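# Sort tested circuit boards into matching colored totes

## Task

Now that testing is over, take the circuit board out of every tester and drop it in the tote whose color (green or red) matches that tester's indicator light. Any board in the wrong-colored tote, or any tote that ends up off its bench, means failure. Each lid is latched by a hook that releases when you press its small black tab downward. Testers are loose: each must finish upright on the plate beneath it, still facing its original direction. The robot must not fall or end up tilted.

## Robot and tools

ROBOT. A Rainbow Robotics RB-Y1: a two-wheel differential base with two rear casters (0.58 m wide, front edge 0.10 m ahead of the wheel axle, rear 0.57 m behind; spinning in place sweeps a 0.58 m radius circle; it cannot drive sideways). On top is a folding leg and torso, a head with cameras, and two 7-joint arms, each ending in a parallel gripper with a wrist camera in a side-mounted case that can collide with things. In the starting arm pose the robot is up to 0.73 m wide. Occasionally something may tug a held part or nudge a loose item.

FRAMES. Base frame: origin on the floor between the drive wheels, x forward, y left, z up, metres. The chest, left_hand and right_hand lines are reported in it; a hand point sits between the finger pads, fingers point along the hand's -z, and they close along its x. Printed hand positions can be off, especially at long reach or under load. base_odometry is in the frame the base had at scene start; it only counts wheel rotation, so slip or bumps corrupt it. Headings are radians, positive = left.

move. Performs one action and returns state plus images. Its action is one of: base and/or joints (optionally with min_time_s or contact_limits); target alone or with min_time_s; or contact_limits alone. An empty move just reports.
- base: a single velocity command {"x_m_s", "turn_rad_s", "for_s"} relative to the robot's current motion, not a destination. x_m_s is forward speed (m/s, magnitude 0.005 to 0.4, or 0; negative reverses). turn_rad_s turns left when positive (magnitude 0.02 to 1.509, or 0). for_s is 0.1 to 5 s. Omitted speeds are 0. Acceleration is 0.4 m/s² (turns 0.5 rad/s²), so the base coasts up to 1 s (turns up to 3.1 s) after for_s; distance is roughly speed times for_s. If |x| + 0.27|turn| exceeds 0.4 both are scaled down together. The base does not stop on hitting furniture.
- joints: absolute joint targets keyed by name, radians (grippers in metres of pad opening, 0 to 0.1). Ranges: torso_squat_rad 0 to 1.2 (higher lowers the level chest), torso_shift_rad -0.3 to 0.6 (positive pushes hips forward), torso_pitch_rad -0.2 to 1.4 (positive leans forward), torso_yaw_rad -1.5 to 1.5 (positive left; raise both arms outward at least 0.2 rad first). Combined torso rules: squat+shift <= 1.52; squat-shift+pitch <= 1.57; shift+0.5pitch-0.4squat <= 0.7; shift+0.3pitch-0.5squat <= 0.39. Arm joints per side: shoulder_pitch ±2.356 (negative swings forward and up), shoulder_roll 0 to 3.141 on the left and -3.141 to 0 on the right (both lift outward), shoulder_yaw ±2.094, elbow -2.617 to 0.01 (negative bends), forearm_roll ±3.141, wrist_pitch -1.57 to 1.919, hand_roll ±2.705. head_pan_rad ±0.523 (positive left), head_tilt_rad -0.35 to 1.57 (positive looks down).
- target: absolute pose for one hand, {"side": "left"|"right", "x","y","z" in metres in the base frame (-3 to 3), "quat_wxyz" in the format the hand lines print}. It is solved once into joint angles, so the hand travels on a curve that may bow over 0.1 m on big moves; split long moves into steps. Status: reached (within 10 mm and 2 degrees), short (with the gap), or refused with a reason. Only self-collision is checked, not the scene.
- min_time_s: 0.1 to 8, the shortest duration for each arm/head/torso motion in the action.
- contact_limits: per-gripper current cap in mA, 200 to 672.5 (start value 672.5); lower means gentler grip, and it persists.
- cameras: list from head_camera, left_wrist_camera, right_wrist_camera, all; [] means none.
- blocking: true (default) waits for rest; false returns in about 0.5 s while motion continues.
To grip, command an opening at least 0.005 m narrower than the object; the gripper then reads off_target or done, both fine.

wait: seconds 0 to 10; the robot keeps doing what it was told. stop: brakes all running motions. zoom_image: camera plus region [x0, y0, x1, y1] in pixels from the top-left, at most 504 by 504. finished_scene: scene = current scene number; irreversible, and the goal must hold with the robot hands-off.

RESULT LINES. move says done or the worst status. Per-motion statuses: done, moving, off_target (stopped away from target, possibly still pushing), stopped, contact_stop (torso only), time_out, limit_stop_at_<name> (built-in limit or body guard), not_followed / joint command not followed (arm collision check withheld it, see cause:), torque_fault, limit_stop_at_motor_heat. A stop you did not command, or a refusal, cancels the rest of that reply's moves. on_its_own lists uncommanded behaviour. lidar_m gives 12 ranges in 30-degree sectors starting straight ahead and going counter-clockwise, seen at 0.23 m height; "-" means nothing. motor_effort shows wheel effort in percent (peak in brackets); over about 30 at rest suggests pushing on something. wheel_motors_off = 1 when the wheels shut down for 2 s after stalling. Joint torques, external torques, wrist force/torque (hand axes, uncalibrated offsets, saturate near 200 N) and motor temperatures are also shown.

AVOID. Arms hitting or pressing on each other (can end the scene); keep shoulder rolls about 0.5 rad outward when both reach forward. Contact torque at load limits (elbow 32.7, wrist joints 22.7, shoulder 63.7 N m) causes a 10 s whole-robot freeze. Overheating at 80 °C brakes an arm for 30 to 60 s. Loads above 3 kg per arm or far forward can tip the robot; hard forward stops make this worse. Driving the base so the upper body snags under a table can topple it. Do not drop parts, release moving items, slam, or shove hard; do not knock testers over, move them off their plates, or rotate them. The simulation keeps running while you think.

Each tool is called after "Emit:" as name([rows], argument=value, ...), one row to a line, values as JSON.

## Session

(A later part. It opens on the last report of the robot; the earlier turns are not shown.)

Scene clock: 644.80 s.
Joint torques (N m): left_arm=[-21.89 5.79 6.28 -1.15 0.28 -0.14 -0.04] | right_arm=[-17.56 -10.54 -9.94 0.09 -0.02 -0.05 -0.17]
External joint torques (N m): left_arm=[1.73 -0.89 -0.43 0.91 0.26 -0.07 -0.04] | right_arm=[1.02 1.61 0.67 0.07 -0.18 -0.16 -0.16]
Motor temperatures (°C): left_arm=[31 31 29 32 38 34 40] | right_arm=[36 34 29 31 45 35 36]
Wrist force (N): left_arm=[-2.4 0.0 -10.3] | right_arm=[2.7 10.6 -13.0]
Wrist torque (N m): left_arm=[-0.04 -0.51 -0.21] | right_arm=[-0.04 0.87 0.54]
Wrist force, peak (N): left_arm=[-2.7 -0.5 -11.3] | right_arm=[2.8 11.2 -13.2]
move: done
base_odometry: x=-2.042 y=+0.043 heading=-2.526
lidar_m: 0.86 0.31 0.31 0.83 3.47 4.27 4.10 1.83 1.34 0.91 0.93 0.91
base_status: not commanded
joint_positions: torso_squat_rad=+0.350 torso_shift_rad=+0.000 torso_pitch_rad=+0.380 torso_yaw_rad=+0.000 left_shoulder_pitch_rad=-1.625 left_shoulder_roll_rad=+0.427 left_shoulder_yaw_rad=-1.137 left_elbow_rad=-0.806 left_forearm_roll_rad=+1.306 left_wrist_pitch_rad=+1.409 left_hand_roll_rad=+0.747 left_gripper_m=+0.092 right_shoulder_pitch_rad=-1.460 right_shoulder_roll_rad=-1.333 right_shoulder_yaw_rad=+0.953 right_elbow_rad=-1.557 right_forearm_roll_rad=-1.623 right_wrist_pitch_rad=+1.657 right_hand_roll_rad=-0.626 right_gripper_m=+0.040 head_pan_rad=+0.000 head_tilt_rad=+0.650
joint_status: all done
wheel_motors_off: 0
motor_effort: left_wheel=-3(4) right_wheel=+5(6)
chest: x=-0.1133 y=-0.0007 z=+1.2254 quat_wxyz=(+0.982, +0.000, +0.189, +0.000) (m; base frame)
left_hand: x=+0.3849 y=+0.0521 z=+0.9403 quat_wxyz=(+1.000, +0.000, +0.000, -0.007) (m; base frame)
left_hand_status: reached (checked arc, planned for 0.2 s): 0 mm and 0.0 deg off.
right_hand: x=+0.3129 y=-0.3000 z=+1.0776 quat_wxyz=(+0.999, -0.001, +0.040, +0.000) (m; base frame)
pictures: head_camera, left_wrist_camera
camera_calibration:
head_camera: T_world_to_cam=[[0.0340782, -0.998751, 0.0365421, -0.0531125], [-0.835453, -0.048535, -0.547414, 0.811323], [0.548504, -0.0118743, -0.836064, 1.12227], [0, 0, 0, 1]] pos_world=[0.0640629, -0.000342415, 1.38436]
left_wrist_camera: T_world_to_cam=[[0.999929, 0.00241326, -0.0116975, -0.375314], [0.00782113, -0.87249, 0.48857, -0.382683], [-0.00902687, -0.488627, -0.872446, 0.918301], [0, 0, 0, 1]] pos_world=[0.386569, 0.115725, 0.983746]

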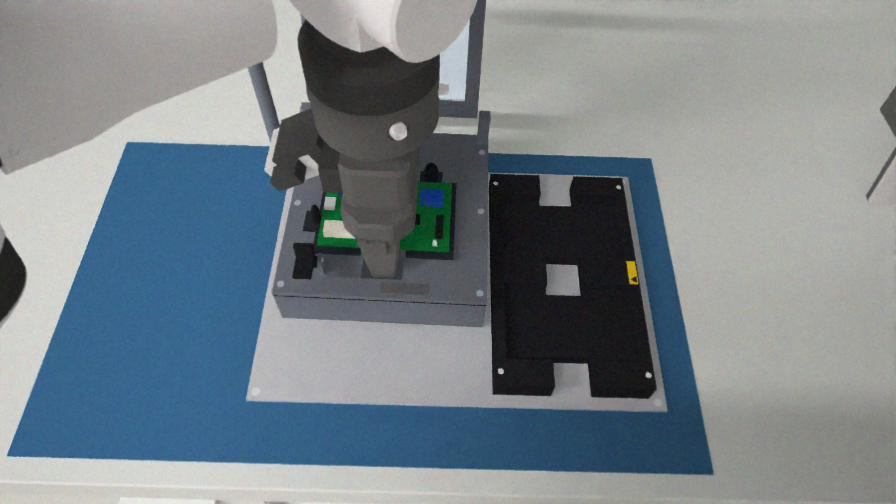

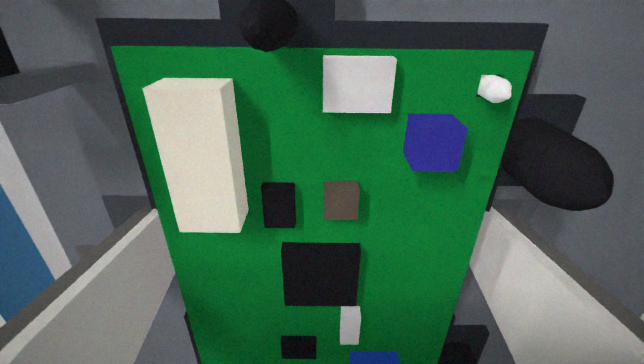

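Emit:
move(target={"side":"left","x":0.3855,"y":0.052,"z":0.934,"quat_wxyz":[1,0,0,-0.0065]}, cameras=[])

Emit:
move(target={"side":"left","x":0.3855,"y":0.052,"z":0.931,"quat_wxyz":[1,0,0,-0.0065]}, cameras=["head_camera","left_wrist_camera"])

Scene clock: 651.77 s.
Joint torques (N m): left_arm=[-22.18 5.63 6.32 -1.21 0.26 -0.27 -0.13] | right_arm=[-17.48 -10.93 -9.9 0.22 0.07 0.03 -0.16]
External joint torques (N m): left_arm=[1.45 -1.01 -0.19 0.85 0.24 -0.2 -0.13] | right_arm=[1.1 1.21 0.71 0.2 -0.09 -0.09 -0.16]
Motor temperatures (°C): left_arm=[31 31 29 32 38 34 40] | right_arm=[36 34 29 31 45 35 36]
Wrist force (N): left_arm=[-2.4 -0.2 -10.5] | right_arm=[2.5 10.6 -13.1]
Wrist torque (N m): left_arm=[-0.03 -0.49 -0.23] | right_arm=[-0.02 0.86 0.55]
Wrist force, peak (N): left_arm=[-2.8 0.7 -11.3] | right_arm=[2.8 11.0 -13.5]
move: done
base_odometry: x=-2.042 y=+0.043 heading=-2.526
lidar_m: 0.87 0.31 0.32 0.82 3.47 4.27 4.10 1.84 1.35 0.91 0.93 0.92
base_status: not commanded
joint_positions: torso_squat_rad=+0.350 torso_shift_rad=+0.000 torso_pitch_rad=+0.380 torso_yaw_rad=+0.000 left_shoulder_pitch_rad=-1.620 left_shoulder_roll_rad=+0.413 left_shoulder_yaw_rad=-1.140 left_elbow_rad=-0.780 left_forearm_roll_rad=+1.303 left_wrist_pitch_rad=+1.396 left_hand_roll_rad=+0.734 left_gripper_m=+0.092 right_shoulder_pitch_rad=-1.460 right_shoulder_roll_rad=-1.333 right_shoulder_yaw_rad=+0.953 right_elbow_rad=-1.557 right_forearm_roll_rad=-1.623 right_wrist_pitch_rad=+1.657 right_hand_roll_rad=-0.626 right_gripper_m=+0.040 head_pan_rad=+0.000 head_tilt_rad=+0.650
joint_status: all done
wheel_motors_off: 0
motor_effort: left_wheel=-2(4) right_wheel=+5(5)
chest: x=-0.1133 y=-0.0007 z=+1.2254 quat_wxyz=(+0.982, +0.000, +0.189, +0.000) (m; base frame)
left_hand: x=+0.3854 y=+0.0521 z=+0.9342 quat_wxyz=(+1.000, +0.000, +0.000, -0.006) (m; base frame)
left_hand_status: reached (checked arc, planned for 0.2 s): 0 mm and 0.1 deg off.
right_hand: x=+0.3129 y=-0.3000 z=+1.0776 quat_wxyz=(+0.999, -0.001, +0.040, +0.000) (m; base frame)
pictures: none
No camera images: "cameras" was empty.

Scene clock: 652.30 s.
Joint torques (N m): left_arm=[-22.27 5.72 5.65 -1.28 0.21 -0.2 -0.02] | right_arm=[-17.06 -10.52 -9.96 0.07 0 0.12 -0.13]
External joint torques (N m): left_arm=[1.36 -0.87 -0.74 0.79 0.19 -0.14 -0.02] | right_arm=[1.52 1.63 0.66 0.05 -0.16 0.01 -0.12]
Motor temperatures (°C): left_arm=[31 31 29 32 38 34 40] | right_arm=[36 34 29 31 45 35 36]
Wrist force (N): left_arm=[-2.4 -0.4 -10.0] | right_arm=[2.7 10.5 -13.2]
Wrist torque (N m): left_arm=[0.00 -0.47 -0.21] | right_arm=[-0.02 0.85 0.54]
Wrist force, peak (N): left_arm=[-3.0 -0.6 -11.4] | right_arm=[3.0 11.0 -13.4]
move: done
base_odometry: x=-2.042 y=+0.043 heading=-2.526
lidar_m: 0.86 0.31 0.32 0.83 3.47 4.28 4.09 1.84 1.35 0.91 0.92 0.91
base_status: not commanded
joint_positions: torso_squat_rad=+0.350 torso_shift_rad=+0.000 torso_pitch_rad=+0.380 torso_yaw_rad=+0.000 left_shoulder_pitch_rad=-1.617 left_shoulder_roll_rad=+0.406 left_shoulder_yaw_rad=-1.141 left_elbow_rad=-0.765 left_forearm_roll_rad=+1.301 left_wrist_pitch_rad=+1.389 left_hand_roll_rad=+0.727 left_gripper_m=+0.092 right_shoulder_pitch_rad=-1.460 right_shoulder_roll_rad=-1.333 right_shoulder_yaw_rad=+0.953 right_elbow_rad=-1.557 right_forearm_roll_rad=-1.623 right_wrist_pitch_rad=+1.657 right_hand_roll_rad=-0.626 right_gripper_m=+0.040 head_pan_rad=+0.000 head_tilt_rad=+0.650
joint_status: all done
wheel_motors_off: 0
motor_effort: left_wheel=-3(3) right_wheel=+4(5)
chest: x=-0.1133 y=-0.0007 z=+1.2254 quat_wxyz=(+0.982, +0.000, +0.189, +0.000) (m; base frame)
left_hand: x=+0.3855 y=+0.0520 z=+0.9312 quat_wxyz=(+1.000, +0.000, +0.000, -0.006) (m; base frame)
left_hand_status: reached (checked arc, planned for 0.1 s): 0 mm and 0.0 deg off.
right_hand: x=+0.3129 y=-0.3000 z=+1.0777 quat_wxyz=(+0.999, -0.001, +0.040, +0.000) (m; base frame)
pictures: head_camera, left_wrist_camera
camera_calibration:
head_camera: T_world_to_cam=[[0.0340693, -0.998751, 0.0365447, -0.0531149], [-0.83546, -0.0485289, -0.547404, 0.811315], [0.548494, -0.011882, -0.83607, 1.12227], [0, 0, 0, 1]] pos_world=[0.064072, -0.000341547, 1.38436]
left_wrist_camera: T_world_to_cam=[[0.999925, 0.00247328, -0.0119869, -0.375791], [0.0080156, -0.872455, 0.48863, -0.378433], [-0.00924955, -0.488689, -0.872409, 0.910356], [0, 0, 0, 1]] pos_world=[0.387217, 0.115645, 0.974612]

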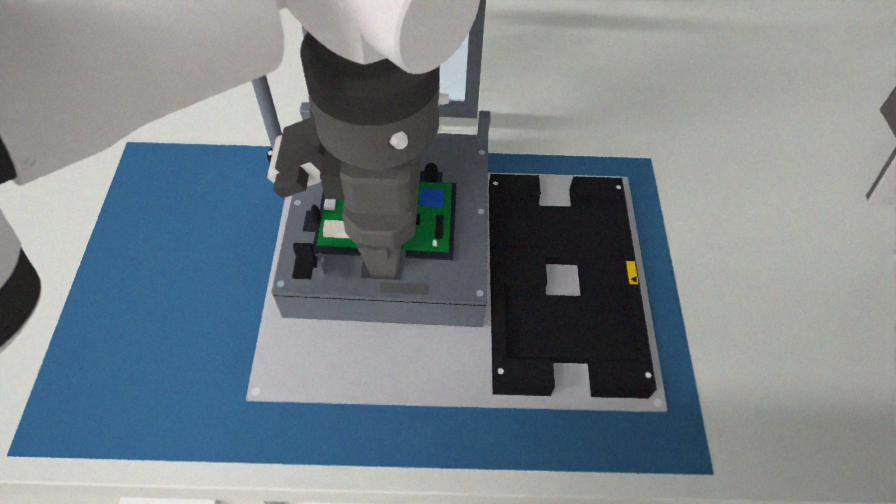

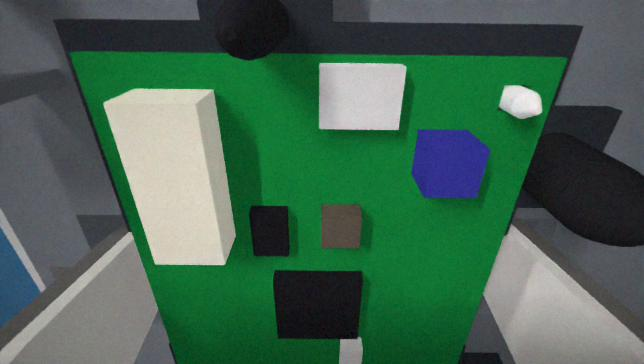

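Emit:
move(joints={"left_gripper_m":0.055}, cameras=[])

Emit:
move(target={"side":"left","x":0.3855,"y":0.052,"z":0.955,"quat_wxyz":[1,0,0,-0.0065]}, min_time_s=1, cameras=["left_wrist_camera"])

Emit:
move(target={"side":"left","x":0.38,"y":0.052,"z":1.05,"quat_wxyz":[1,0,0,-0.0065]}, min_time_s=1, cameras=["head_camera","left_wrist_camera"])

Scene clock: 658.80 s.
Joint torques (N m): left_arm=[-24.3 7.28 6.13 -0.99 -1.3 -2.4 0.05] | right_arm=[-17.39 -10.92 -9.99 0.11 0.02 0.02 -0.16]
External joint torques (N m): left_arm=[-0.68 0.69 -0.27 1.07 -1.33 -2.33 0.05] | right_arm=[1.19 1.22 0.62 0.09 -0.14 -0.09 -0.16]
Motor temperatures (°C): left_arm=[31 31 29 32 38 34 40] | right_arm=[36 34 29 31 45 35 36]
Wrist force (N): left_arm=[-14.9 1.5 -7.6] | right_arm=[2.6 10.8 -13.1]
Wrist torque (N m): left_arm=[-0.04 -0.47 -0.44] | right_arm=[-0.05 0.87 0.54]
Wrist force, peak (N): left_arm=[-19.6 2.1 -7.3] | right_arm=[2.8 11.2 -13.3]
move: off_target
base_odometry: x=-2.042 y=+0.043 heading=-2.526
lidar_m: 0.86 0.31 0.31 0.82 3.47 4.28 4.10 1.83 1.36 0.91 0.92 0.91
base_status: not commanded
joint_positions: torso_squat_rad=+0.350 torso_shift_rad=+0.000 torso_pitch_rad=+0.380 torso_yaw_rad=+0.000 left_shoulder_pitch_rad=-1.617 left_shoulder_roll_rad=+0.405 left_shoulder_yaw_rad=-1.142 left_elbow_rad=-0.765 left_forearm_roll_rad=+1.302 left_wrist_pitch_rad=+1.390 left_hand_roll_rad=+0.727 left_gripper_m=+0.071 right_shoulder_pitch_rad=-1.460 right_shoulder_roll_rad=-1.333 right_shoulder_yaw_rad=+0.953 right_elbow_rad=-1.557 right_forearm_roll_rad=-1.623 right_wrist_pitch_rad=+1.657 right_hand_roll_rad=-0.626 right_gripper_m=+0.040 head_pan_rad=+0.000 head_tilt_rad=+0.650
joint_status: left_gripper_m off_target (ended at +0.071, target +0.055)
wheel_motors_off: 0
motor_effort: left_wheel=-2(3) right_wheel=+4(5)
chest: x=-0.1135 y=-0.0007 z=+1.2254 quat_wxyz=(+0.982, +0.000, +0.189, +0.000) (m; base frame)
left_hand: x=+0.3850 y=+0.0519 z=+0.9310 quat_wxyz=(+1.000, +0.000, +0.000, -0.007) (m; base frame)
right_hand: x=+0.3128 y=-0.3000 z=+1.0778 quat_wxyz=(+0.999, -0.001, +0.040, +0.000) (m; base frame)
pictures: none
No camera images: "cameras" was empty.

Scene clock: 660.13 s.
Joint torques (N m): left_arm=[-23.37 7.69 8.34 -2.52 0.41 0.28 0.44] | right_arm=[-17.29 -10.55 -9.82 0.19 0.13 0 -0.14]
External joint torques (N m): left_arm=[0.32 0.85 1.38 -0.5 0.39 0.35 0.44] | right_arm=[1.29 1.6 0.79 0.17 -0.03 -0.11 -0.14]
Motor temperatures (°C): left_arm=[31 31 29 32 38 34 40] | right_arm=[36 34 29 31 45 35 36]
Wrist force (N): left_arm=[-2.3 -0.2 -10.6] | right_arm=[2.8 10.7 -13.1]
Wrist torque (N m): left_arm=[-0.04 -0.48 -0.20] | right_arm=[-0.05 0.89 0.54]
Wrist force, peak (N): left_arm=[-13.3 -3.9 -18.7] | right_arm=[2.6 11.0 -13.5]
move: done
base_odometry: x=-2.042 y=+0.043 heading=-2.526
lidar_m: 0.86 0.31 0.32 0.83 3.47 4.27 4.09 1.84 1.36 0.91 0.93 0.92
base_status: not commanded
joint_positions: torso_squat_rad=+0.350 torso_shift_rad=+0.000 torso_pitch_rad=+0.380 torso_yaw_rad=+0.000 left_shoulder_pitch_rad=-1.643 left_shoulder_roll_rad=+0.448 left_shoulder_yaw_rad=-1.129 left_elbow_rad=-0.838 left_forearm_roll_rad=+1.316 left_wrist_pitch_rad=+1.440 left_hand_roll_rad=+0.761 left_gripper_m=+0.071 right_shoulder_pitch_rad=-1.460 right_shoulder_roll_rad=-1.333 right_shoulder_yaw_rad=+0.953 right_elbow_rad=-1.557 right_forearm_roll_rad=-1.623 right_wrist_pitch_rad=+1.657 right_hand_roll_rad=-0.626 right_gripper_m=+0.040 head_pan_rad=+0.000 head_tilt_rad=+0.650
joint_status: all done
wheel_motors_off: 0
motor_effort: left_wheel=-2(3) right_wheel=+5(6)
chest: x=-0.1134 y=-0.0007 z=+1.2254 quat_wxyz=(+0.982, +0.000, +0.189, +0.000) (m; base frame)
left_hand: x=+0.3855 y=+0.0520 z=+0.9547 quat_wxyz=(+1.000, +0.000, +0.000, -0.007) (m; base frame)
left_hand_status: reached (checked arc, planned for 1.0 s): 0 mm and 0.0 deg off.
right_hand: x=+0.3129 y=-0.3000 z=+1.0777 quat_wxyz=(+0.999, -0.001, +0.040, +0.000) (m; base frame)
pictures: left_wrist_camera
camera_calibration:
left_wrist_camera: T_world_to_cam=[[0.999913, 0.00215582, -0.0130516, -0.374442], [0.00825343, -0.872714, 0.488163, -0.389644], [-0.0103379, -0.488228, -0.872655, 0.931541], [0, 0, 0, 1]] pos_world=[0.387255, 0.115564, 0.998237]

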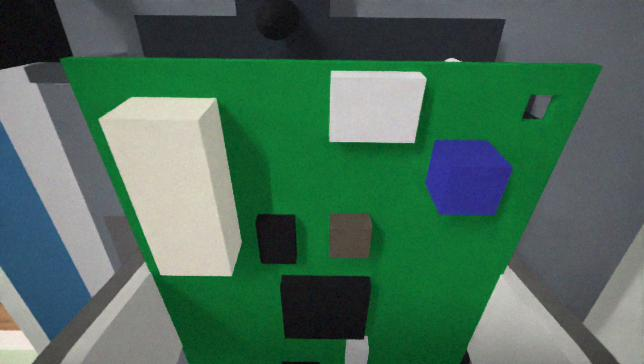

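Scene clock: 661.47 s.
Joint torques (N m): left_arm=[-22.67 8.04 8.96 -2.11 0.32 0.17 0.35] | right_arm=[-17.47 -10.67 -10.04 0.17 0.03 0.02 -0.15]
External joint torques (N m): left_arm=[0.99 0.58 0.66 -0.5 0.29 0.23 0.35] | right_arm=[1.11 1.48 0.58 0.15 -0.13 -0.09 -0.14]
Motor temperatures (°C): left_arm=[31 31 29 32 38 34 40] | right_arm=[36 34 29 31 45 35 36]
Wrist force (N): left_arm=[-2.6 -0.3 -11.3] | right_arm=[3.0 10.9 -13.2]
Wrist torque (N m): left_arm=[0.00 -0.49 -0.22] | right_arm=[-0.08 0.92 0.54]
Wrist force, peak (N): left_arm=[-2.1 -0.1 -11.4] | right_arm=[3.0 11.0 -13.3]
move: done
base_odometry: x=-2.042 y=+0.043 heading=-2.526
lidar_m: 0.86 0.31 0.32 0.83 3.47 4.27 4.10 1.84 1.36 0.91 0.94 0.92
base_status: not commanded
joint_positions: torso_squat_rad=+0.350 torso_shift_rad=+0.000 torso_pitch_rad=+0.380 torso_yaw_rad=+0.000 left_shoulder_pitch_rad=-1.764 left_shoulder_roll_rad=+0.572 left_shoulder_yaw_rad=-1.064 left_elbow_rad=-1.032 left_forearm_roll_rad=+1.394 left_wrist_pitch_rad=+1.630 left_hand_roll_rad=+0.860 left_gripper_m=+0.071 right_shoulder_pitch_rad=-1.460 right_shoulder_roll_rad=-1.333 right_shoulder_yaw_rad=+0.953 right_elbow_rad=-1.557 right_forearm_roll_rad=-1.623 right_wrist_pitch_rad=+1.657 right_hand_roll_rad=-0.626 right_gripper_m=+0.040 head_pan_rad=+0.000 head_tilt_rad=+0.650
joint_status: all done
wheel_motors_off: 0
motor_effort: left_wheel=-1(3) right_wheel=+6(6)
chest: x=-0.1134 y=-0.0007 z=+1.2254 quat_wxyz=(+0.982, +0.000, +0.189, +0.000) (m; base frame)
left_hand: x=+0.3800 y=+0.0520 z=+1.0499 quat_wxyz=(+1.000, +0.000, +0.000, -0.007) (m; base frame)
left_hand_status: reached (checked arc, planned for 1.0 s): 0 mm and 0.0 deg off.
right_hand: x=+0.3129 y=-0.3000 z=+1.0777 quat_wxyz=(+0.999, -0.001, +0.040, +0.000) (m; base frame)
pictures: head_camera, left_wrist_camera
camera_calibration:
head_camera: T_world_to_cam=[[0.034063, -0.998751, 0.0365463, -0.0531175], [-0.835431, -0.0485251, -0.547448, 0.811329], [0.548538, -0.0118842, -0.836041, 1.12227], [0, 0, 0, 1]] pos_world=[0.0640105, -0.000344141, 1.38437]
left_wrist_camera: T_world_to_cam=[[0.999915, 0.00221646, -0.0128424, -0.367954], [0.00820448, -0.872702, 0.488185, -0.436067], [-0.0101256, -0.488249, -0.872646, 1.01446], [0, 0, 0, 1]] pos_world=[0.381772, 0.115569, 1.09342]

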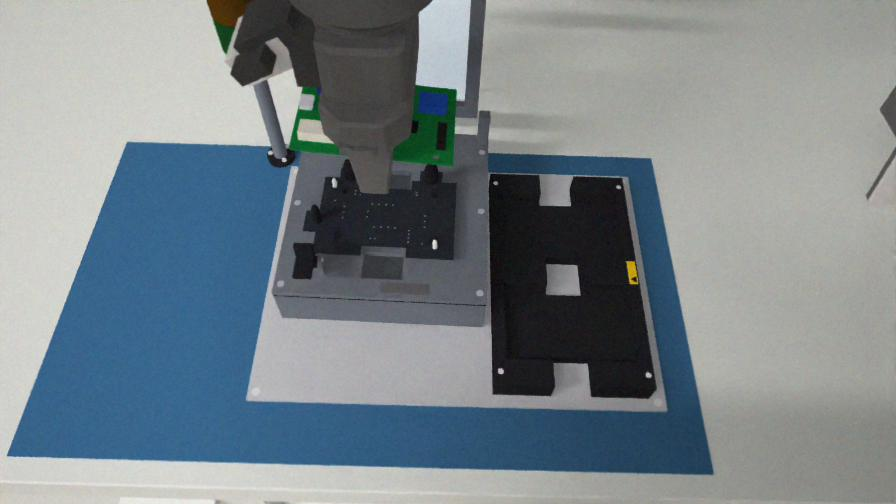

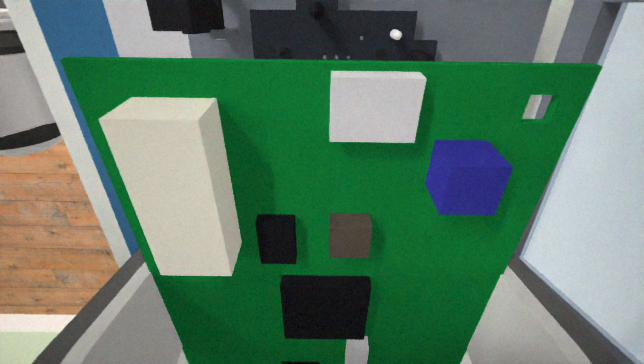

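Emit:
move(joints={"torso_pitch_rad":0.3}, cameras=[])

Emit:
move(target={"side":"left","x":0.30,"y":0.18,"z":1.12,"quat_wxyz":[1,0,0,-0.0065]}, cameras=[])

Emit:
move(base={"x_m_s":-0.3,"for_s":1.7}, cameras=[])

Emit:
move(base={"turn_rad_s":0.6,"for_s":4.085}, cameras=["head_camera"])

Emit:
move(base={"x_m_s":0.4,"for_s":4.3}, cameras=[])

Emit:
move(base={"x_m_s":0.4,"for_s":4.24}, cameras=[])

Emit:
move(base={"turn_rad_s":0.5,"for_s":1.27}, cameras=["head_camera"])

Scene clock: 672.23 s.
Joint torques (N m): left_arm=[-22.13 8.35 9.23 -1.43 0.21 0.01 0.35] | right_arm=[-17.75 -9.99 -10.18 0.29 0.15 -0.15 -0.27]
External joint torques (N m): left_arm=[1.6 0.45 0.88 -0.26 0.3 0.17 0.35] | right_arm=[1.16 1.43 0.5 -0.04 -0.11 -0.13 -0.27]
Motor temperatures (°C): left_arm=[31 31 29 32 38 34 40] | right_arm=[35 34 29 31 45 35 36]
Wrist force (N): left_arm=[-3.1 -0.6 -11.3] | right_arm=[2.2 10.9 -13.3]
Wrist torque (N m): left_arm=[0.03 -0.52 -0.21] | right_arm=[-0.07 0.83 0.53]
Wrist force, peak (N): left_arm=[-3.5 -0.6 -11.4] | right_arm=[2.9 11.1 -13.4]
move: done
base_odometry: x=-2.042 y=+0.043 heading=-2.526
lidar_m: 0.86 0.31 0.31 0.83 3.46 4.27 4.10 1.84 1.35 0.91 0.93 0.92
base_status: not commanded
joint_positions: torso_squat_rad=+0.350 torso_shift_rad=+0.000 torso_pitch_rad=+0.300 torso_yaw_rad=+0.000 left_shoulder_pitch_rad=-1.764 left_shoulder_roll_rad=+0.572 left_shoulder_yaw_rad=-1.064 left_elbow_rad=-1.032 left_forearm_roll_rad=+1.394 left_wrist_pitch_rad=+1.630 left_hand_roll_rad=+0.860 left_gripper_m=+0.071 right_shoulder_pitch_rad=-1.460 right_shoulder_roll_rad=-1.333 right_shoulder_yaw_rad=+0.953 right_elbow_rad=-1.557 right_forearm_roll_rad=-1.623 right_wrist_pitch_rad=+1.657 right_hand_roll_rad=-0.626 right_gripper_m=+0.040 head_pan_rad=+0.000 head_tilt_rad=+0.650
joint_status: all done
wheel_motors_off: 0
motor_effort: left_wheel=-2(3) right_wheel=+4(6)
chest: x=-0.1367 y=-0.0007 z=+1.2337 quat_wxyz=(+0.989, +0.000, +0.149, +0.000) (m; base frame)
left_hand: x=+0.3692 y=+0.0519 z=+1.0982 quat_wxyz=(+0.999, +0.000, -0.040, -0.007) (m; base frame)
right_hand: x=+0.3000 y=-0.3001 z=+1.1205 quat_wxyz=(+1.000, -0.001, +0.000, +0.000) (m; base frame)
pictures: none
No camera images: "cameras" was empty.

Scene clock: 673.53 s.
Joint torques (N m): left_arm=[-18.48 7.65 11.33 -0.68 0.13 -0.06 0.2] | right_arm=[-17.82 -9.99 -10.16 0.61 0.14 -0.04 -0.15]
External joint torques (N m): left_arm=[1.21 -0.71 1.11 -0.39 0.1 -0.01 0.2] | right_arm=[1.1 1.43 0.52 0.27 -0.12 -0.02 -0.15]
Motor temperatures (°C): left_arm=[31 31 29 32 38 34 40] | right_arm=[35 34 29 31 45 35 36]
Wrist force (N): left_arm=[-2.5 -0.1 -10.8] | right_arm=[2.5 10.7 -13.1]
Wrist torque (N m): left_arm=[-0.07 -0.51 -0.20] | right_arm=[-0.05 0.88 0.53]
Wrist force, peak (N): left_arm=[-3.5 -0.9 -11.9] | right_arm=[2.6 10.9 -13.3]
move: done
base_odometry: x=-2.042 y=+0.043 heading=-2.526
lidar_m: 0.87 0.31 0.32 0.83 3.47 4.27 4.10 1.83 1.35 0.90 0.92 0.92
base_status: not commanded
joint_positions: torso_squat_rad=+0.350 torso_shift_rad=+0.000 torso_pitch_rad=+0.300 torso_yaw_rad=+0.000 left_shoulder_pitch_rad=-1.568 left_shoulder_roll_rad=+1.058 left_shoulder_yaw_rad=-0.958 left_elbow_rad=-1.591 left_forearm_roll_rad=+1.561 left_wrist_pitch_rad=+1.726 left_hand_roll_rad=+0.917 left_gripper_m=+0.071 right_shoulder_pitch_rad=-1.460 right_shoulder_roll_rad=-1.333 right_shoulder_yaw_rad=+0.953 right_elbow_rad=-1.557 right_forearm_roll_rad=-1.623 right_wrist_pitch_rad=+1.657 right_hand_roll_rad=-0.626 right_gripper_m=+0.040 head_pan_rad=+0.000 head_tilt_rad=+0.650
joint_status: all done
wheel_motors_off: 0
motor_effort: left_wheel=-2(3) right_wheel=+3(6)
chest: x=-0.1366 y=-0.0007 z=+1.2337 quat_wxyz=(+0.989, +0.000, +0.149, +0.000) (m; base frame)
left_hand: x=+0.3000 y=+0.1801 z=+1.1201 quat_wxyz=(+1.000, +0.000, +0.000, -0.006) (m; base frame)
left_hand_status: reached (checked arc, planned for 0.9 s): 0 mm and 0.1 deg off.
right_hand: x=+0.3000 y=-0.3000 z=+1.1204 quat_wxyz=(+1.000, -0.001, +0.000, +0.000) (m; base frame)
pictures: none
No camera images: "cameras" was empty.

Scene clock: 676.30 s.
Joint torques (N m): left_arm=[-18.44 7.54 11.15 -0.5 0.09 -0.05 0.26] | right_arm=[-17.46 -10.09 -9.72 0.44 0.05 -0.09 -0.13]
External joint torques (N m): left_arm=[1.25 -0.82 0.93 -0.22 0.06 0.01 0.26] | right_arm=[1.45 1.34 0.97 0.1 -0.21 -0.07 -0.13]
Motor temperatures (°C): left_arm=[31 31 29 32 38 34 40] | right_arm=[35 34 29 31 45 35 36]
Wrist force (N): left_arm=[-2.2 -0.3 -10.8] | right_arm=[2.3 10.6 -13.0]
Wrist torque (N m): left_arm=[-0.04 -0.48 -0.19] | right_arm=[-0.03 0.84 0.54]
Wrist force, peak (N): left_arm=[-2.9 -0.3 -11.2] | right_arm=[2.4 11.0 -13.4]
move: done
base_odometry: x=-1.626 y=+0.337 heading=-2.526
lidar_m: 0.84 0.76 1.04 3.05 3.48 3.79 3.59 1.82 1.35 1.30 1.13 1.29
base_status: done (sent for 1.7 of 1.7 s)
joint_positions: torso_squat_rad=+0.350 torso_shift_rad=+0.000 torso_pitch_rad=+0.300 torso_yaw_rad=+0.000 left_shoulder_pitch_rad=-1.568 left_shoulder_roll_rad=+1.058 left_shoulder_yaw_rad=-0.958 left_elbow_rad=-1.591 left_forearm_roll_rad=+1.561 left_wrist_pitch_rad=+1.726 left_hand_roll_rad=+0.917 left_gripper_m=+0.071 right_shoulder_pitch_rad=-1.460 right_shoulder_roll_rad=-1.333 right_shoulder_yaw_rad=+0.953 right_elbow_rad=-1.557 right_forearm_roll_rad=-1.623 right_wrist_pitch_rad=+1.657 right_hand_roll_rad=-0.626 right_gripper_m=+0.040 head_pan_rad=+0.000 head_tilt_rad=+0.650
joint_status: not commanded
wheel_motors_off: 0
motor_effort: left_wheel=-1(24) right_wheel=+5(29)
chest: x=-0.1367 y=-0.0007 z=+1.2337 quat_wxyz=(+0.989, +0.000, +0.149, +0.000) (m; base frame)
left_hand: x=+0.2999 y=+0.1801 z=+1.1202 quat_wxyz=(+1.000, +0.000, +0.000, -0.006) (m; base frame)
right_hand: x=+0.3000 y=-0.3000 z=+1.1205 quat_wxyz=(+1.000, -0.001, +0.000, +0.000) (m; base frame)
pictures: none
No camera images: "cameras" was empty.

Scene clock: 681.93 s.
Joint torques (N m): left_arm=[-18.49 7.79 10.9 -0.44 0.17 -0.08 0.27] | right_arm=[-17.81 -10.23 -10.01 0.48 0.14 -0.16 -0.18]
External joint torques (N m): left_arm=[1.19 -0.57 0.69 -0.16 0.14 -0.03 0.27] | right_arm=[1.11 1.19 0.67 0.14 -0.12 -0.14 -0.18]
Motor temperatures (°C): left_arm=[31 31 29 32 38 34 40] | right_arm=[35 34 29 31 45 35 36]
Wrist force (N): left_arm=[-2.2 -0.2 -10.6] | right_arm=[1.9 10.8 -12.9]
Wrist torque (N m): left_arm=[-0.05 -0.46 -0.20] | right_arm=[-0.06 0.79 0.52]
Wrist force, peak (N): left_arm=[-2.3 -0.5 -11.3] | right_arm=[2.5 10.9 -13.6]
move: done
base_odometry: x=-1.626 y=+0.337 heading=-0.067
lidar_m: 3.96 3.59 2.19 1.42 1.29 1.30 1.13 1.39 0.77 0.91 2.48 3.37
base_status: done (sent for 4.1 of 4.1 s)
joint_positions: torso_squat_rad=+0.350 torso_shift_rad=+0.000 torso_pitch_rad=+0.300 torso_yaw_rad=+0.000 left_shoulder_pitch_rad=-1.568 left_shoulder_roll_rad=+1.058 left_shoulder_yaw_rad=-0.958 left_elbow_rad=-1.591 left_forearm_roll_rad=+1.561 left_wrist_pitch_rad=+1.726 left_hand_roll_rad=+0.917 left_gripper_m=+0.071 right_shoulder_pitch_rad=-1.460 right_shoulder_roll_rad=-1.333 right_shoulder_yaw_rad=+0.953 right_elbow_rad=-1.557 right_forearm_roll_rad=-1.623 right_wrist_pitch_rad=+1.657 right_hand_roll_rad=-0.626 right_gripper_m=+0.040 head_pan_rad=+0.000 head_tilt_rad=+0.650
joint_status: not commanded
wheel_motors_off: 0
motor_effort: left_wheel=+0(26) right_wheel=+4(26)
chest: x=-0.1367 y=-0.0007 z=+1.2337 quat_wxyz=(+0.989, +0.000, +0.149, +0.000) (m; base frame)
left_hand: x=+0.3000 y=+0.1801 z=+1.1201 quat_wxyz=(+1.000, +0.000, +0.000, -0.007) (m; base frame)
right_hand: x=+0.3000 y=-0.3000 z=+1.1205 quat_wxyz=(+1.000, -0.001, +0.000, +0.000) (m; base frame)
pictures: head_camera
camera_calibration:
head_camera: T_world_to_cam=[[0.0309929, -0.998752, 0.0391545, -0.0562627], [-0.788998, -0.0484951, -0.612479, 0.882945], [0.613614, -0.0119104, -0.789517, 1.09346], [0, 0, 0, 1]] pos_world=[0.0274259, -0.000350505, 1.40629]

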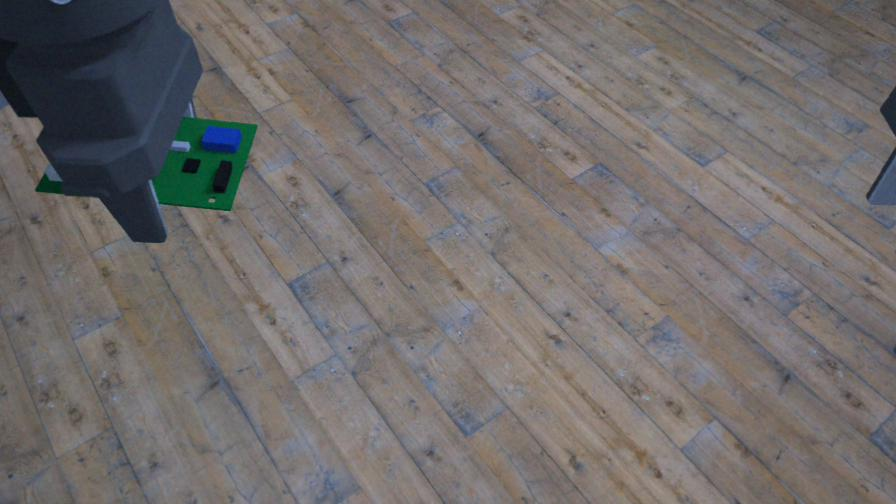

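Scene clock: 687.70 s.
Joint torques (N m): left_arm=[-18.4 7.74 10.95 -0.51 0.24 -0.12 0.25] | right_arm=[-17.53 -10.11 -10.11 0.49 0.11 -0.11 -0.23]
External joint torques (N m): left_arm=[1.29 -0.62 0.74 -0.23 0.21 -0.06 0.25] | right_arm=[1.39 1.31 0.57 0.15 -0.15 -0.09 -0.23]
Motor temperatures (°C): left_arm=[31 31 29 32 38 34 40] | right_arm=[35 34 29 31 45 35 36]
Wrist force (N): left_arm=[-2.3 -0.5 -11.0] | right_arm=[2.3 10.5 -13.2]
Wrist torque (N m): left_arm=[-0.02 -0.48 -0.20] | right_arm=[-0.01 0.86 0.54]
Wrist force, peak (N): left_arm=[-1.9 -0.4 -11.4] | right_arm=[2.3 11.1 -13.4]
move: done
base_odometry: x=+0.091 y=+0.223 heading=-0.066
lidar_m: 2.82 2.24 2.24 2.58 2.36 2.39 2.85 2.05 2.49 2.48 2.26 2.28
base_status: done (sent for 4.3 of 4.3 s)
joint_positions: torso_squat_rad=+0.350 torso_shift_rad=+0.000 torso_pitch_rad=+0.300 torso_yaw_rad=+0.000 left_shoulder_pitch_rad=-1.568 left_shoulder_roll_rad=+1.058 left_shoulder_yaw_rad=-0.958 left_elbow_rad=-1.591 left_forearm_roll_rad=+1.561 left_wrist_pitch_rad=+1.726 left_hand_roll_rad=+0.917 left_gripper_m=+0.071 right_shoulder_pitch_rad=-1.460 right_shoulder_roll_rad=-1.333 right_shoulder_yaw_rad=+0.953 right_elbow_rad=-1.557 right_forearm_roll_rad=-1.623 right_wrist_pitch_rad=+1.657 right_hand_roll_rad=-0.626 right_gripper_m=+0.040 head_pan_rad=+0.000 head_tilt_rad=+0.650
joint_status: not commanded
wheel_motors_off: 0
motor_effort: left_wheel=+1(27) right_wheel=-2(28)
chest: x=-0.1366 y=-0.0007 z=+1.2337 quat_wxyz=(+0.989, +0.000, +0.149, +0.000) (m; base frame)
left_hand: x=+0.3000 y=+0.1800 z=+1.1201 quat_wxyz=(+1.000, +0.000, +0.000, -0.007) (m; base frame)
right_hand: x=+0.3001 y=-0.3000 z=+1.1204 quat_wxyz=(+1.000, -0.001, +0.000, +0.000) (m; base frame)
pictures: none
No camera images: "cameras" was empty.

Scene clock: 693.40 s.
Joint torques (N m): left_arm=[-18.44 7.69 10.77 -0.42 0.18 -0.07 0.2] | right_arm=[-17.6 -10.17 -9.99 0.46 0.09 -0.2 -0.14]
External joint torques (N m): left_arm=[1.25 -0.67 0.56 -0.13 0.15 -0.02 0.2] | right_arm=[1.32 1.25 0.69 0.12 -0.17 -0.18 -0.14]
Motor temperatures (°C): left_arm=[31 31 30 32 38 34 40] | right_arm=[35 34 29 31 45 35 36]
Wrist force (N): left_arm=[-2.2 -0.2 -10.7] | right_arm=[2.3 10.9 -13.3]
Wrist torque (N m): left_arm=[-0.04 -0.46 -0.20] | right_arm=[-0.08 0.83 0.53]
Wrist force, peak (N): left_arm=[-2.4 -0.5 -11.3] | right_arm=[2.2 11.2 -13.3]
move: done
base_odometry: x=+1.780 y=+0.111 heading=-0.066
lidar_m: 1.22 1.59 0.99 1.18 2.57 3.45 3.71 3.46 2.06 1.32 1.21 1.22
base_status: done (sent for 4.23 of 4.23 s)
joint_positions: torso_squat_rad=+0.350 torso_shift_rad=+0.000 torso_pitch_rad=+0.300 torso_yaw_rad=+0.000 left_shoulder_pitch_rad=-1.568 left_shoulder_roll_rad=+1.058 left_shoulder_yaw_rad=-0.958 left_elbow_rad=-1.591 left_forearm_roll_rad=+1.561 left_wrist_pitch_rad=+1.726 left_hand_roll_rad=+0.917 left_gripper_m=+0.071 right_shoulder_pitch_rad=-1.460 right_shoulder_roll_rad=-1.333 right_shoulder_yaw_rad=+0.953 right_elbow_rad=-1.557 right_forearm_roll_rad=-1.623 right_wrist_pitch_rad=+1.657 right_hand_roll_rad=-0.626 right_gripper_m=+0.040 head_pan_rad=+0.000 head_tilt_rad=+0.650
joint_status: not commanded
wheel_motors_off: 0
motor_effort: left_wheel=+1(25) right_wheel=-2(21)
chest: x=-0.1366 y=-0.0007 z=+1.2337 quat_wxyz=(+0.989, +0.000, +0.149, +0.000) (m; base frame)
left_hand: x=+0.3000 y=+0.1800 z=+1.1201 quat_wxyz=(+1.000, +0.000, +0.000, -0.007) (m; base frame)
right_hand: x=+0.3001 y=-0.3000 z=+1.1204 quat_wxyz=(+1.000, -0.001, +0.000, +0.000) (m; base frame)
pictures: none
No camera images: "cameras" was empty.

Scene clock: 695.97 s.
Joint torques (N m): left_arm=[-18.24 7.61 10.77 -0.39 0.17 -0.03 0.18] | right_arm=[-17.49 -10.12 -9.83 0.54 0.05 -0.18 -0.17]
External joint torques (N m): left_arm=[1.45 -0.75 0.56 -0.11 0.14 0.03 0.18] | right_arm=[1.43 1.31 0.85 0.21 -0.21 -0.16 -0.18]
Motor temperatures (°C): left_arm=[31 31 30 32 38 34 40] | right_arm=[35 34 29 31 45 35 36]
Wrist force (N): left_arm=[-2.5 -0.4 -10.8] | right_arm=[2.1 10.8 -13.1]
Wrist torque (N m): left_arm=[-0.02 -0.51 -0.20] | right_arm=[-0.06 0.84 0.54]
Wrist force, peak (N): left_arm=[-2.6 -0.2 -11.3] | right_arm=[2.3 11.2 -13.3]
move: done
base_odometry: x=+1.780 y=+0.111 heading=+0.567
lidar_m: 1.31 0.99 1.27 3.00 3.52 3.58 3.45 1.81 1.28 1.21 1.23 1.20
base_status: done (sent for 1.27 of 1.27 s)
joint_positions: torso_squat_rad=+0.350 torso_shift_rad=+0.000 torso_pitch_rad=+0.300 torso_yaw_rad=+0.000 left_shoulder_pitch_rad=-1.568 left_shoulder_roll_rad=+1.058 left_shoulder_yaw_rad=-0.958 left_elbow_rad=-1.591 left_forearm_roll_rad=+1.561 left_wrist_pitch_rad=+1.726 left_hand_roll_rad=+0.917 left_gripper_m=+0.071 right_shoulder_pitch_rad=-1.460 right_shoulder_roll_rad=-1.333 right_shoulder_yaw_rad=+0.953 right_elbow_rad=-1.557 right_forearm_roll_rad=-1.623 right_wrist_pitch_rad=+1.657 right_hand_roll_rad=-0.626 right_gripper_m=+0.040 head_pan_rad=+0.000 head_tilt_rad=+0.650
joint_status: not commanded
wheel_motors_off: 0
motor_effort: left_wheel=+1(27) right_wheel=+2(25)
chest: x=-0.1366 y=-0.0007 z=+1.2337 quat_wxyz=(+0.989, +0.000, +0.149, +0.000) (m; base frame)
left_hand: x=+0.3000 y=+0.1800 z=+1.1201 quat_wxyz=(+1.000, +0.000, +0.000, -0.007) (m; base frame)
right_hand: x=+0.3000 y=-0.3000 z=+1.1204 quat_wxyz=(+1.000, -0.001, +0.000, +0.000) (m; base frame)
pictures: head_camera
camera_calibration:
head_camera: T_world_to_cam=[[0.0309958, -0.998753, 0.0391459, -0.0562561], [-0.789071, -0.0484908, -0.612386, 0.882855], [0.61352, -0.0119075, -0.789589, 1.0935], [0, 0, 0, 1]] pos_world=[0.0274968, -0.00035479, 1.40626]

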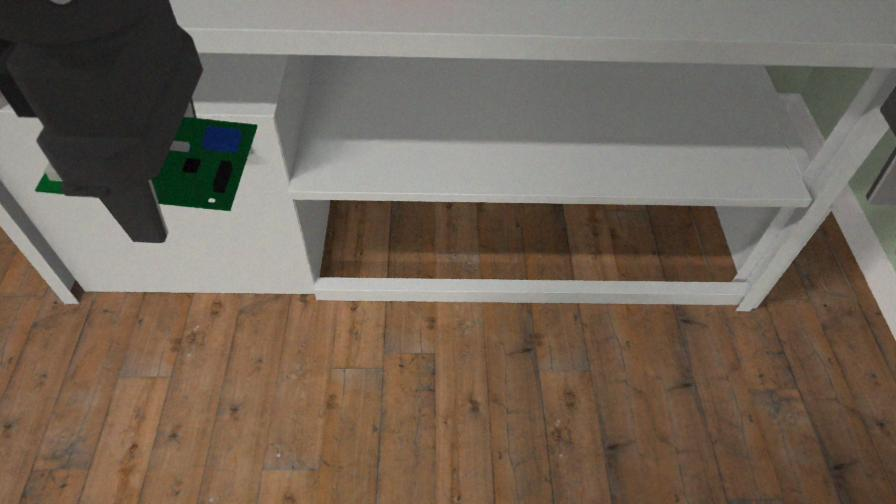

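Emit:
move(base={"x_m_s":0.3,"for_s":1.0}, joints={"head_tilt_rad":0.6}, cameras=["head_camera"])

Scene clock: 702.40 s.
Joint torques (N m): left_arm=[-18.41 7.6 10.76 -0.38 0.25 -0.06 0.22] | right_arm=[-17.52 -9.84 -10.18 0.4 0.11 -0.18 -0.23]
External joint torques (N m): left_arm=[1.28 -0.76 0.55 -0.1 0.21 0 0.22] | right_arm=[1.4 1.58 0.5 0.06 -0.15 -0.16 -0.23]
Motor temperatures (°C): left_arm=[31 31 30 32 38 34 40] | right_arm=[35 34 29 31 45 35 36]
Wrist force (N): left_arm=[-2.6 -0.4 -11.0] | right_arm=[2.4 10.7 -12.9]
Wrist torque (N m): left_arm=[-0.02 -0.51 -0.22] | right_arm=[-0.06 0.86 0.51]
Wrist force, peak (N): left_arm=[-2.9 -0.3 -11.3] | right_arm=[2.3 11.1 -13.5]
move: done
base_odometry: x=+2.033 y=+0.272 heading=+0.567
lidar_m: 1.29 0.71 0.88 2.50 3.53 3.87 3.76 1.78 1.26 1.20 0.99 1.13
base_status: done (sent for 1 of 1 s)
joint_positions: torso_squat_rad=+0.350 torso_shift_rad=+0.000 torso_pitch_rad=+0.300 torso_yaw_rad=+0.000 left_shoulder_pitch_rad=-1.568 left_shoulder_roll_rad=+1.058 left_shoulder_yaw_rad=-0.958 left_elbow_rad=-1.591 left_forearm_roll_rad=+1.561 left_wrist_pitch_rad=+1.726 left_hand_roll_rad=+0.917 left_gripper_m=+0.071 right_shoulder_pitch_rad=-1.460 right_shoulder_roll_rad=-1.333 right_shoulder_yaw_rad=+0.953 right_elbow_rad=-1.557 right_forearm_roll_rad=-1.623 right_wrist_pitch_rad=+1.657 right_hand_roll_rad=-0.626 right_gripper_m=+0.040 head_pan_rad=+0.000 head_tilt_rad=+0.600
joint_status: all done
wheel_motors_off: 0
motor_effort: left_wheel=+0(26) right_wheel=-4(30)
chest: x=-0.1366 y=-0.0007 z=+1.2337 quat_wxyz=(+0.989, +0.000, +0.149, +0.000) (m; base frame)
left_hand: x=+0.3001 y=+0.1800 z=+1.1200 quat_wxyz=(+1.000, +0.000, +0.000, -0.007) (m; base frame)
right_hand: x=+0.3001 y=-0.3000 z=+1.1204 quat_wxyz=(+1.000, -0.001, +0.000, +0.000) (m; base frame)
pictures: head_camera
camera_calibration:
head_camera: T_world_to_cam=[[0.0289633, -0.998754, 0.040645, -0.0584991], [-0.757575, -0.04846, -0.650947, 0.939385], [0.652105, -0.011938, -0.758034, 1.05085], [0, 0, 0, 1]] pos_world=[0.028081, -0.000358466, 1.41045]

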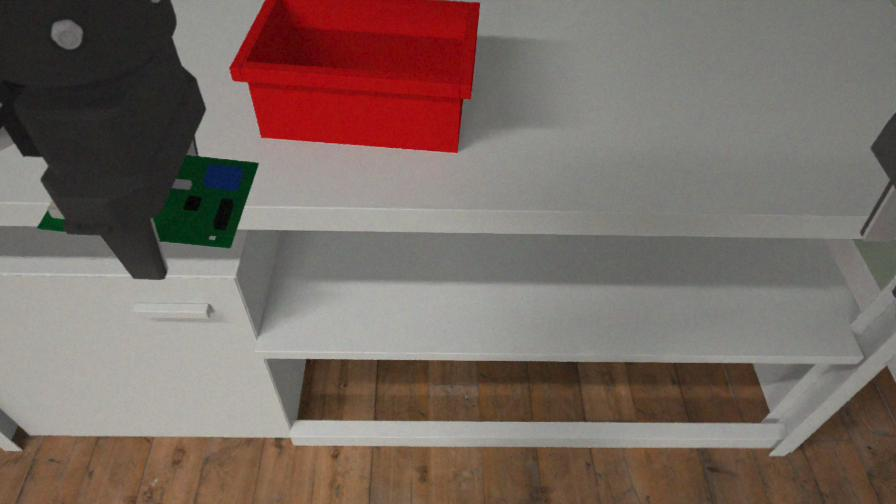

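Emit:
move(base={"x_m_s":0.26,"for_s":1.3}, joints={"head_tilt_rad":0.65}, cameras=["head_camera"])

Scene clock: 718.20 s.
Joint torques (N m): left_arm=[-18.39 7.67 11 -0.42 0.21 -0.03 0.26] | right_arm=[-17.65 -10.2 -9.92 0.46 0.08 -0.09 -0.14]
External joint torques (N m): left_arm=[1.3 -0.69 0.78 -0.14 0.18 0.03 0.26] | right_arm=[1.27 1.23 0.76 0.13 -0.18 -0.07 -0.14]
Motor temperatures (°C): left_arm=[30 31 30 32 38 34 40] | right_arm=[35 34 29 31 45 35 36]
Wrist force (N): left_arm=[-2.2 -0.2 -11.0] | right_arm=[2.2 10.9 -13.4]
Wrist torque (N m): left_arm=[-0.05 -0.46 -0.21] | right_arm=[-0.09 0.83 0.51]
Wrist force, peak (N): left_arm=[-2.0 -0.1 -11.5] | right_arm=[2.5 11.2 -13.2]
move: done
base_odometry: x=+2.319 y=+0.453 heading=+0.567
lidar_m: 0.95 0.46 0.43 0.95 3.53 4.19 4.09 1.77 1.25 1.18 0.82 1.01
base_status: done (sent for 1.3 of 1.3 s)
joint_positions: torso_squat_rad=+0.350 torso_shift_rad=+0.000 torso_pitch_rad=+0.300 torso_yaw_rad=+0.000 left_shoulder_pitch_rad=-1.568 left_shoulder_roll_rad=+1.058 left_shoulder_yaw_rad=-0.958 left_elbow_rad=-1.591 left_forearm_roll_rad=+1.561 left_wrist_pitch_rad=+1.726 left_hand_roll_rad=+0.917 left_gripper_m=+0.071 right_shoulder_pitch_rad=-1.460 right_shoulder_roll_rad=-1.333 right_shoulder_yaw_rad=+0.953 right_elbow_rad=-1.557 right_forearm_roll_rad=-1.623 right_wrist_pitch_rad=+1.657 right_hand_roll_rad=-0.626 right_gripper_m=+0.040 head_pan_rad=+0.000 head_tilt_rad=+0.650
joint_status: all done
wheel_motors_off: 0
motor_effort: left_wheel=-1(23) right_wheel=-3(21)
chest: x=-0.1366 y=-0.0007 z=+1.2337 quat_wxyz=(+0.989, +0.000, +0.149, +0.000) (m; base frame)
left_hand: x=+0.3000 y=+0.1800 z=+1.1201 quat_wxyz=(+1.000, +0.000, +0.000, -0.007) (m; base frame)
right_hand: x=+0.3001 y=-0.3000 z=+1.1204 quat_wxyz=(+1.000, -0.001, +0.000, +0.000) (m; base frame)
pictures: head_camera
camera_calibration:
head_camera: T_world_to_cam=[[0.0309954, -0.998753, 0.0391462, -0.0562567], [-0.789063, -0.0484907, -0.612396, 0.882875], [0.61353, -0.0119073, -0.789581, 1.09348], [0, 0, 0, 1]] pos_world=[0.0275032, -0.000354865, 1.40626]

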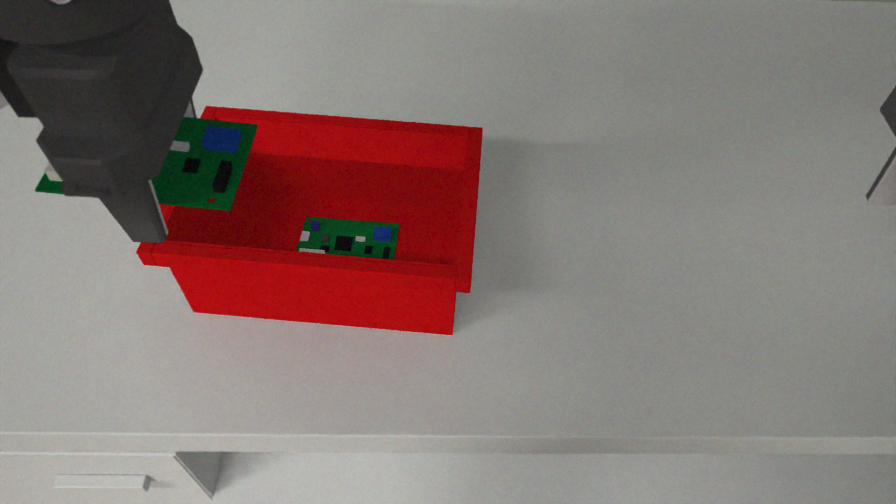

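Emit:
move(target={"side":"left","x":0.40,"y":0.178,"z":1.07,"quat_wxyz":[1,0,0,-0.025]}, cameras=[])

Emit:
move(target={"side":"left","x":0.415,"y":0.178,"z":1.04,"quat_wxyz":[1,0,0,-0.025]}, cameras=[])

Emit:
move(joints={"torso_pitch_rad":0.48}, cameras=["head_camera","left_wrist_camera"])

Scene clock: 745.17 s.
Joint torques (N m): left_arm=[-23.51 8.25 6.26 -0.45 0.24 -0.18 0.38] | right_arm=[-17.59 -10.17 -9.96 0.6 0.08 -0.09 -0.15]
External joint torques (N m): left_arm=[0.72 -0.78 -0.79 0.99 0.23 -0.08 0.38] | right_arm=[1.33 1.26 0.72 0.26 -0.17 -0.07 -0.15]
Motor temperatures (°C): left_arm=[30 31 30 32 38 34 40] | right_arm=[35 34 29 31 45 35 36]
Wrist force (N): left_arm=[-2.5 -0.7 -10.6] | right_arm=[2.3 10.8 -12.8]
Wrist torque (N m): left_arm=[0.02 -0.51 -0.19] | right_arm=[-0.06 0.85 0.53]
Wrist force, peak (N): left_arm=[-2.6 -1.0 -11.3] | right_arm=[2.0 11.2 -13.5]
move: done
base_odometry: x=+2.319 y=+0.453 heading=+0.567
lidar_m: 0.95 0.46 0.44 0.95 3.52 4.19 4.09 1.77 1.25 1.18 0.82 1.00
base_status: not commanded
joint_positions: torso_squat_rad=+0.350 torso_shift_rad=+0.000 torso_pitch_rad=+0.300 torso_yaw_rad=+0.000 left_shoulder_pitch_rad=-1.663 left_shoulder_roll_rad=+0.713 left_shoulder_yaw_rad=-1.034 left_elbow_rad=-0.823 left_forearm_roll_rad=+1.411 left_wrist_pitch_rad=+1.615 left_hand_roll_rad=+0.452 left_gripper_m=+0.071 right_shoulder_pitch_rad=-1.460 right_shoulder_roll_rad=-1.333 right_shoulder_yaw_rad=+0.953 right_elbow_rad=-1.557 right_forearm_roll_rad=-1.623 right_wrist_pitch_rad=+1.657 right_hand_roll_rad=-0.626 right_gripper_m=+0.040 head_pan_rad=+0.000 head_tilt_rad=+0.650
joint_status: all done
wheel_motors_off: 0
motor_effort: left_wheel=+0(2) right_wheel=-2(4)
chest: x=-0.1366 y=-0.0007 z=+1.2337 quat_wxyz=(+0.989, +0.000, +0.149, +0.000) (m; base frame)
left_hand: x=+0.3993 y=+0.1779 z=+1.0701 quat_wxyz=(+1.000, -0.001, -0.003, -0.025) (m; base frame)
left_hand_status: reached (checked arc, planned for 1.1 s): 1 mm and 0.4 deg off.
right_hand: x=+0.3000 y=-0.3000 z=+1.1204 quat_wxyz=(+1.000, -0.001, +0.000, +0.000) (m; base frame)
pictures: none
No camera images: "cameras" was empty.

Scene clock: 746.20 s.
Joint torques (N m): left_arm=[-23.8 8.43 4.02 -0.9 0.2 -0.16 0.15] | right_arm=[-17.66 -10.26 -9.99 0.57 0.02 -0.15 -0.2]
External joint torques (N m): left_arm=[1.23 -0.6 -0.77 0.66 0.18 -0.07 0.15] | right_arm=[1.26 1.16 0.7 0.23 -0.24 -0.13 -0.2]
Motor temperatures (°C): left_arm=[30 31 30 32 38 34 40] | right_arm=[35 34 29 31 45 35 36]
Wrist force (N): left_arm=[-2.5 -0.3 -11.0] | right_arm=[2.2 11.0 -13.0]
Wrist torque (N m): left_arm=[0.01 -0.49 -0.22] | right_arm=[-0.09 0.84 0.55]
Wrist force, peak (N): left_arm=[-2.6 0.0 -11.7] | right_arm=[2.1 11.2 -13.3]
move: done
base_odometry: x=+2.319 y=+0.453 heading=+0.567
lidar_m: 0.95 0.46 0.43 0.95 3.52 4.20 4.09 1.77 1.25 1.18 0.82 1.00
base_status: not commanded
joint_positions: torso_squat_rad=+0.350 torso_shift_rad=+0.000 torso_pitch_rad=+0.300 torso_yaw_rad=+0.000 left_shoulder_pitch_rad=-1.684 left_shoulder_roll_rad=+0.572 left_shoulder_yaw_rad=-1.052 left_elbow_rad=-0.523 left_forearm_roll_rad=+1.387 left_wrist_pitch_rad=+1.540 left_hand_roll_rad=+0.296 left_gripper_m=+0.071 right_shoulder_pitch_rad=-1.460 right_shoulder_roll_rad=-1.333 right_shoulder_yaw_rad=+0.953 right_elbow_rad=-1.557 right_forearm_roll_rad=-1.623 right_wrist_pitch_rad=+1.657 right_hand_roll_rad=-0.626 right_gripper_m=+0.040 head_pan_rad=+0.000 head_tilt_rad=+0.650
joint_status: all done
wheel_motors_off: 0
motor_effort: left_wheel=+1(2) right_wheel=-2(5)
chest: x=-0.1366 y=-0.0007 z=+1.2337 quat_wxyz=(+0.989, +0.000, +0.149, +0.000) (m; base frame)
left_hand: x=+0.4147 y=+0.1780 z=+1.0400 quat_wxyz=(+1.000, +0.000, -0.002, -0.025) (m; base frame)
left_hand_status: reached (checked arc, planned for 0.6 s): 0 mm and 0.2 deg off.
right_hand: x=+0.3000 y=-0.3000 z=+1.1204 quat_wxyz=(+1.000, -0.001, +0.000, +0.000) (m; base frame)
pictures: none
No camera images: "cameras" was empty.

Scene clock: 747.63 s.
Joint torques (N m): left_arm=[-22.86 7.91 3.8 -1.07 0.27 0.19 0.21] | right_arm=[-16.61 -11.6 -9.76 -0.26 -0.13 0.14 -0.13]
External joint torques (N m): left_arm=[1.07 -0.68 -0.78 0.72 0.13 -0.05 0.2] | right_arm=[1.37 1.34 0.67 0.12 -0.17 -0.14 -0.11]
Motor temperatures (°C): left_arm=[30 31 30 32 38 34 40] | right_arm=[35 34 29 31 45 35 36]
Wrist force (N): left_arm=[-1.2 -0.4 -11.0] | right_arm=[3.3 10.9 -13.2]
Wrist torque (N m): left_arm=[0.02 -0.43 -0.22] | right_arm=[-0.10 0.90 0.53]
Wrist force, peak (N): left_arm=[-1.4 -0.5 -11.5] | right_arm=[3.4 10.9 -13.6]
move: done
base_odometry: x=+2.319 y=+0.453 heading=+0.567
lidar_m: 0.95 0.46 0.43 0.96 3.52 4.20 4.09 1.76 1.25 1.18 0.82 1.00
base_status: not commanded
joint_positions: torso_squat_rad=+0.350 torso_shift_rad=+0.000 torso_pitch_rad=+0.480 torso_yaw_rad=+0.000 left_shoulder_pitch_rad=-1.684 left_shoulder_roll_rad=+0.572 left_shoulder_yaw_rad=-1.052 left_elbow_rad=-0.523 left_forearm_roll_rad=+1.387 left_wrist_pitch_rad=+1.540 left_hand_roll_rad=+0.296 left_gripper_m=+0.071 right_shoulder_pitch_rad=-1.460 right_shoulder_roll_rad=-1.333 right_shoulder_yaw_rad=+0.953 right_elbow_rad=-1.557 right_forearm_roll_rad=-1.623 right_wrist_pitch_rad=+1.657 right_hand_roll_rad=-0.626 right_gripper_m=+0.040 head_pan_rad=+0.000 head_tilt_rad=+0.650
joint_status: all done
wheel_motors_off: 0
motor_effort: left_wheel=+2(2) right_wheel=-3(3)
chest: x=-0.0852 y=-0.0007 z=+1.2125 quat_wxyz=(+0.971, +0.000, +0.238, +0.000) (m; base frame)
left_hand: x=+0.4226 y=+0.1780 z=+0.9234 quat_wxyz=(+0.996, -0.002, +0.088, -0.025) (m; base frame)
right_hand: x=+0.3242 y=-0.3000 z=+1.0229 quat_wxyz=(+0.996, -0.001, +0.090, +0.000) (m; base frame)
pictures: head_camera, left_wrist_camera
camera_calibration:
head_camera: T_world_to_cam=[[0.0376125, -0.998749, 0.0329503, -0.04894], [-0.885951, -0.0485812, -0.461228, 0.718973], [0.462252, -0.0118444, -0.886669, 1.15006], [0, 0, 0, 1]] pos_world=[0.107196, -0.000328435, 1.35295]
left_wrist_camera: T_world_to_cam=[[0.981616, -0.034318, -0.187757, -0.236658], [0.0623722, -0.872022, 0.485476, -0.285101], [-0.180389, -0.488262, -0.85385, 1.0206], [0, 0, 0, 1]] pos_world=[0.434194, 0.241582, 0.965412]

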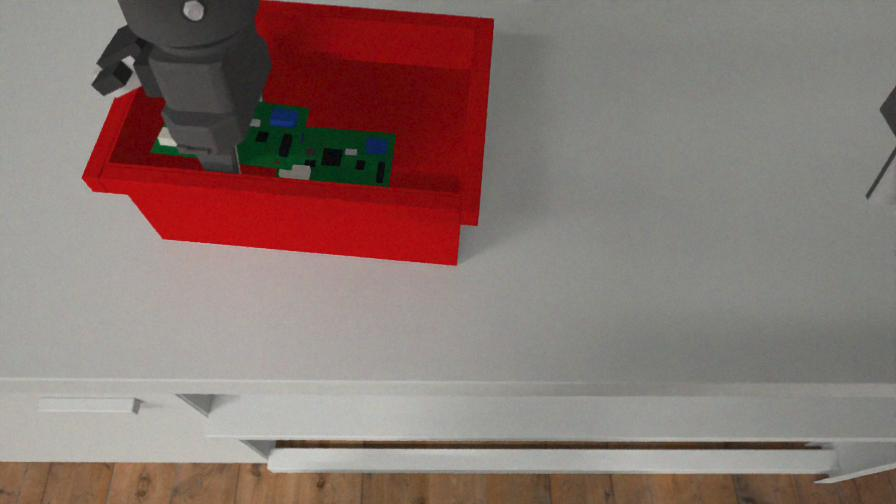

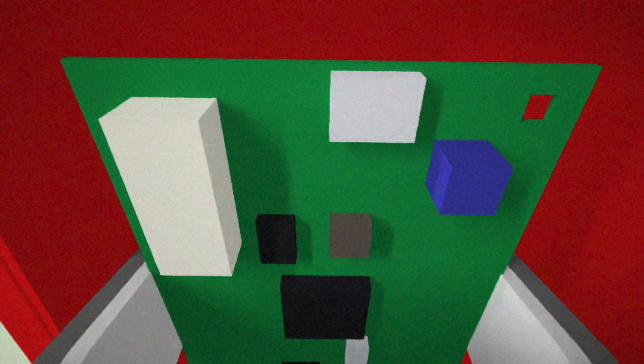

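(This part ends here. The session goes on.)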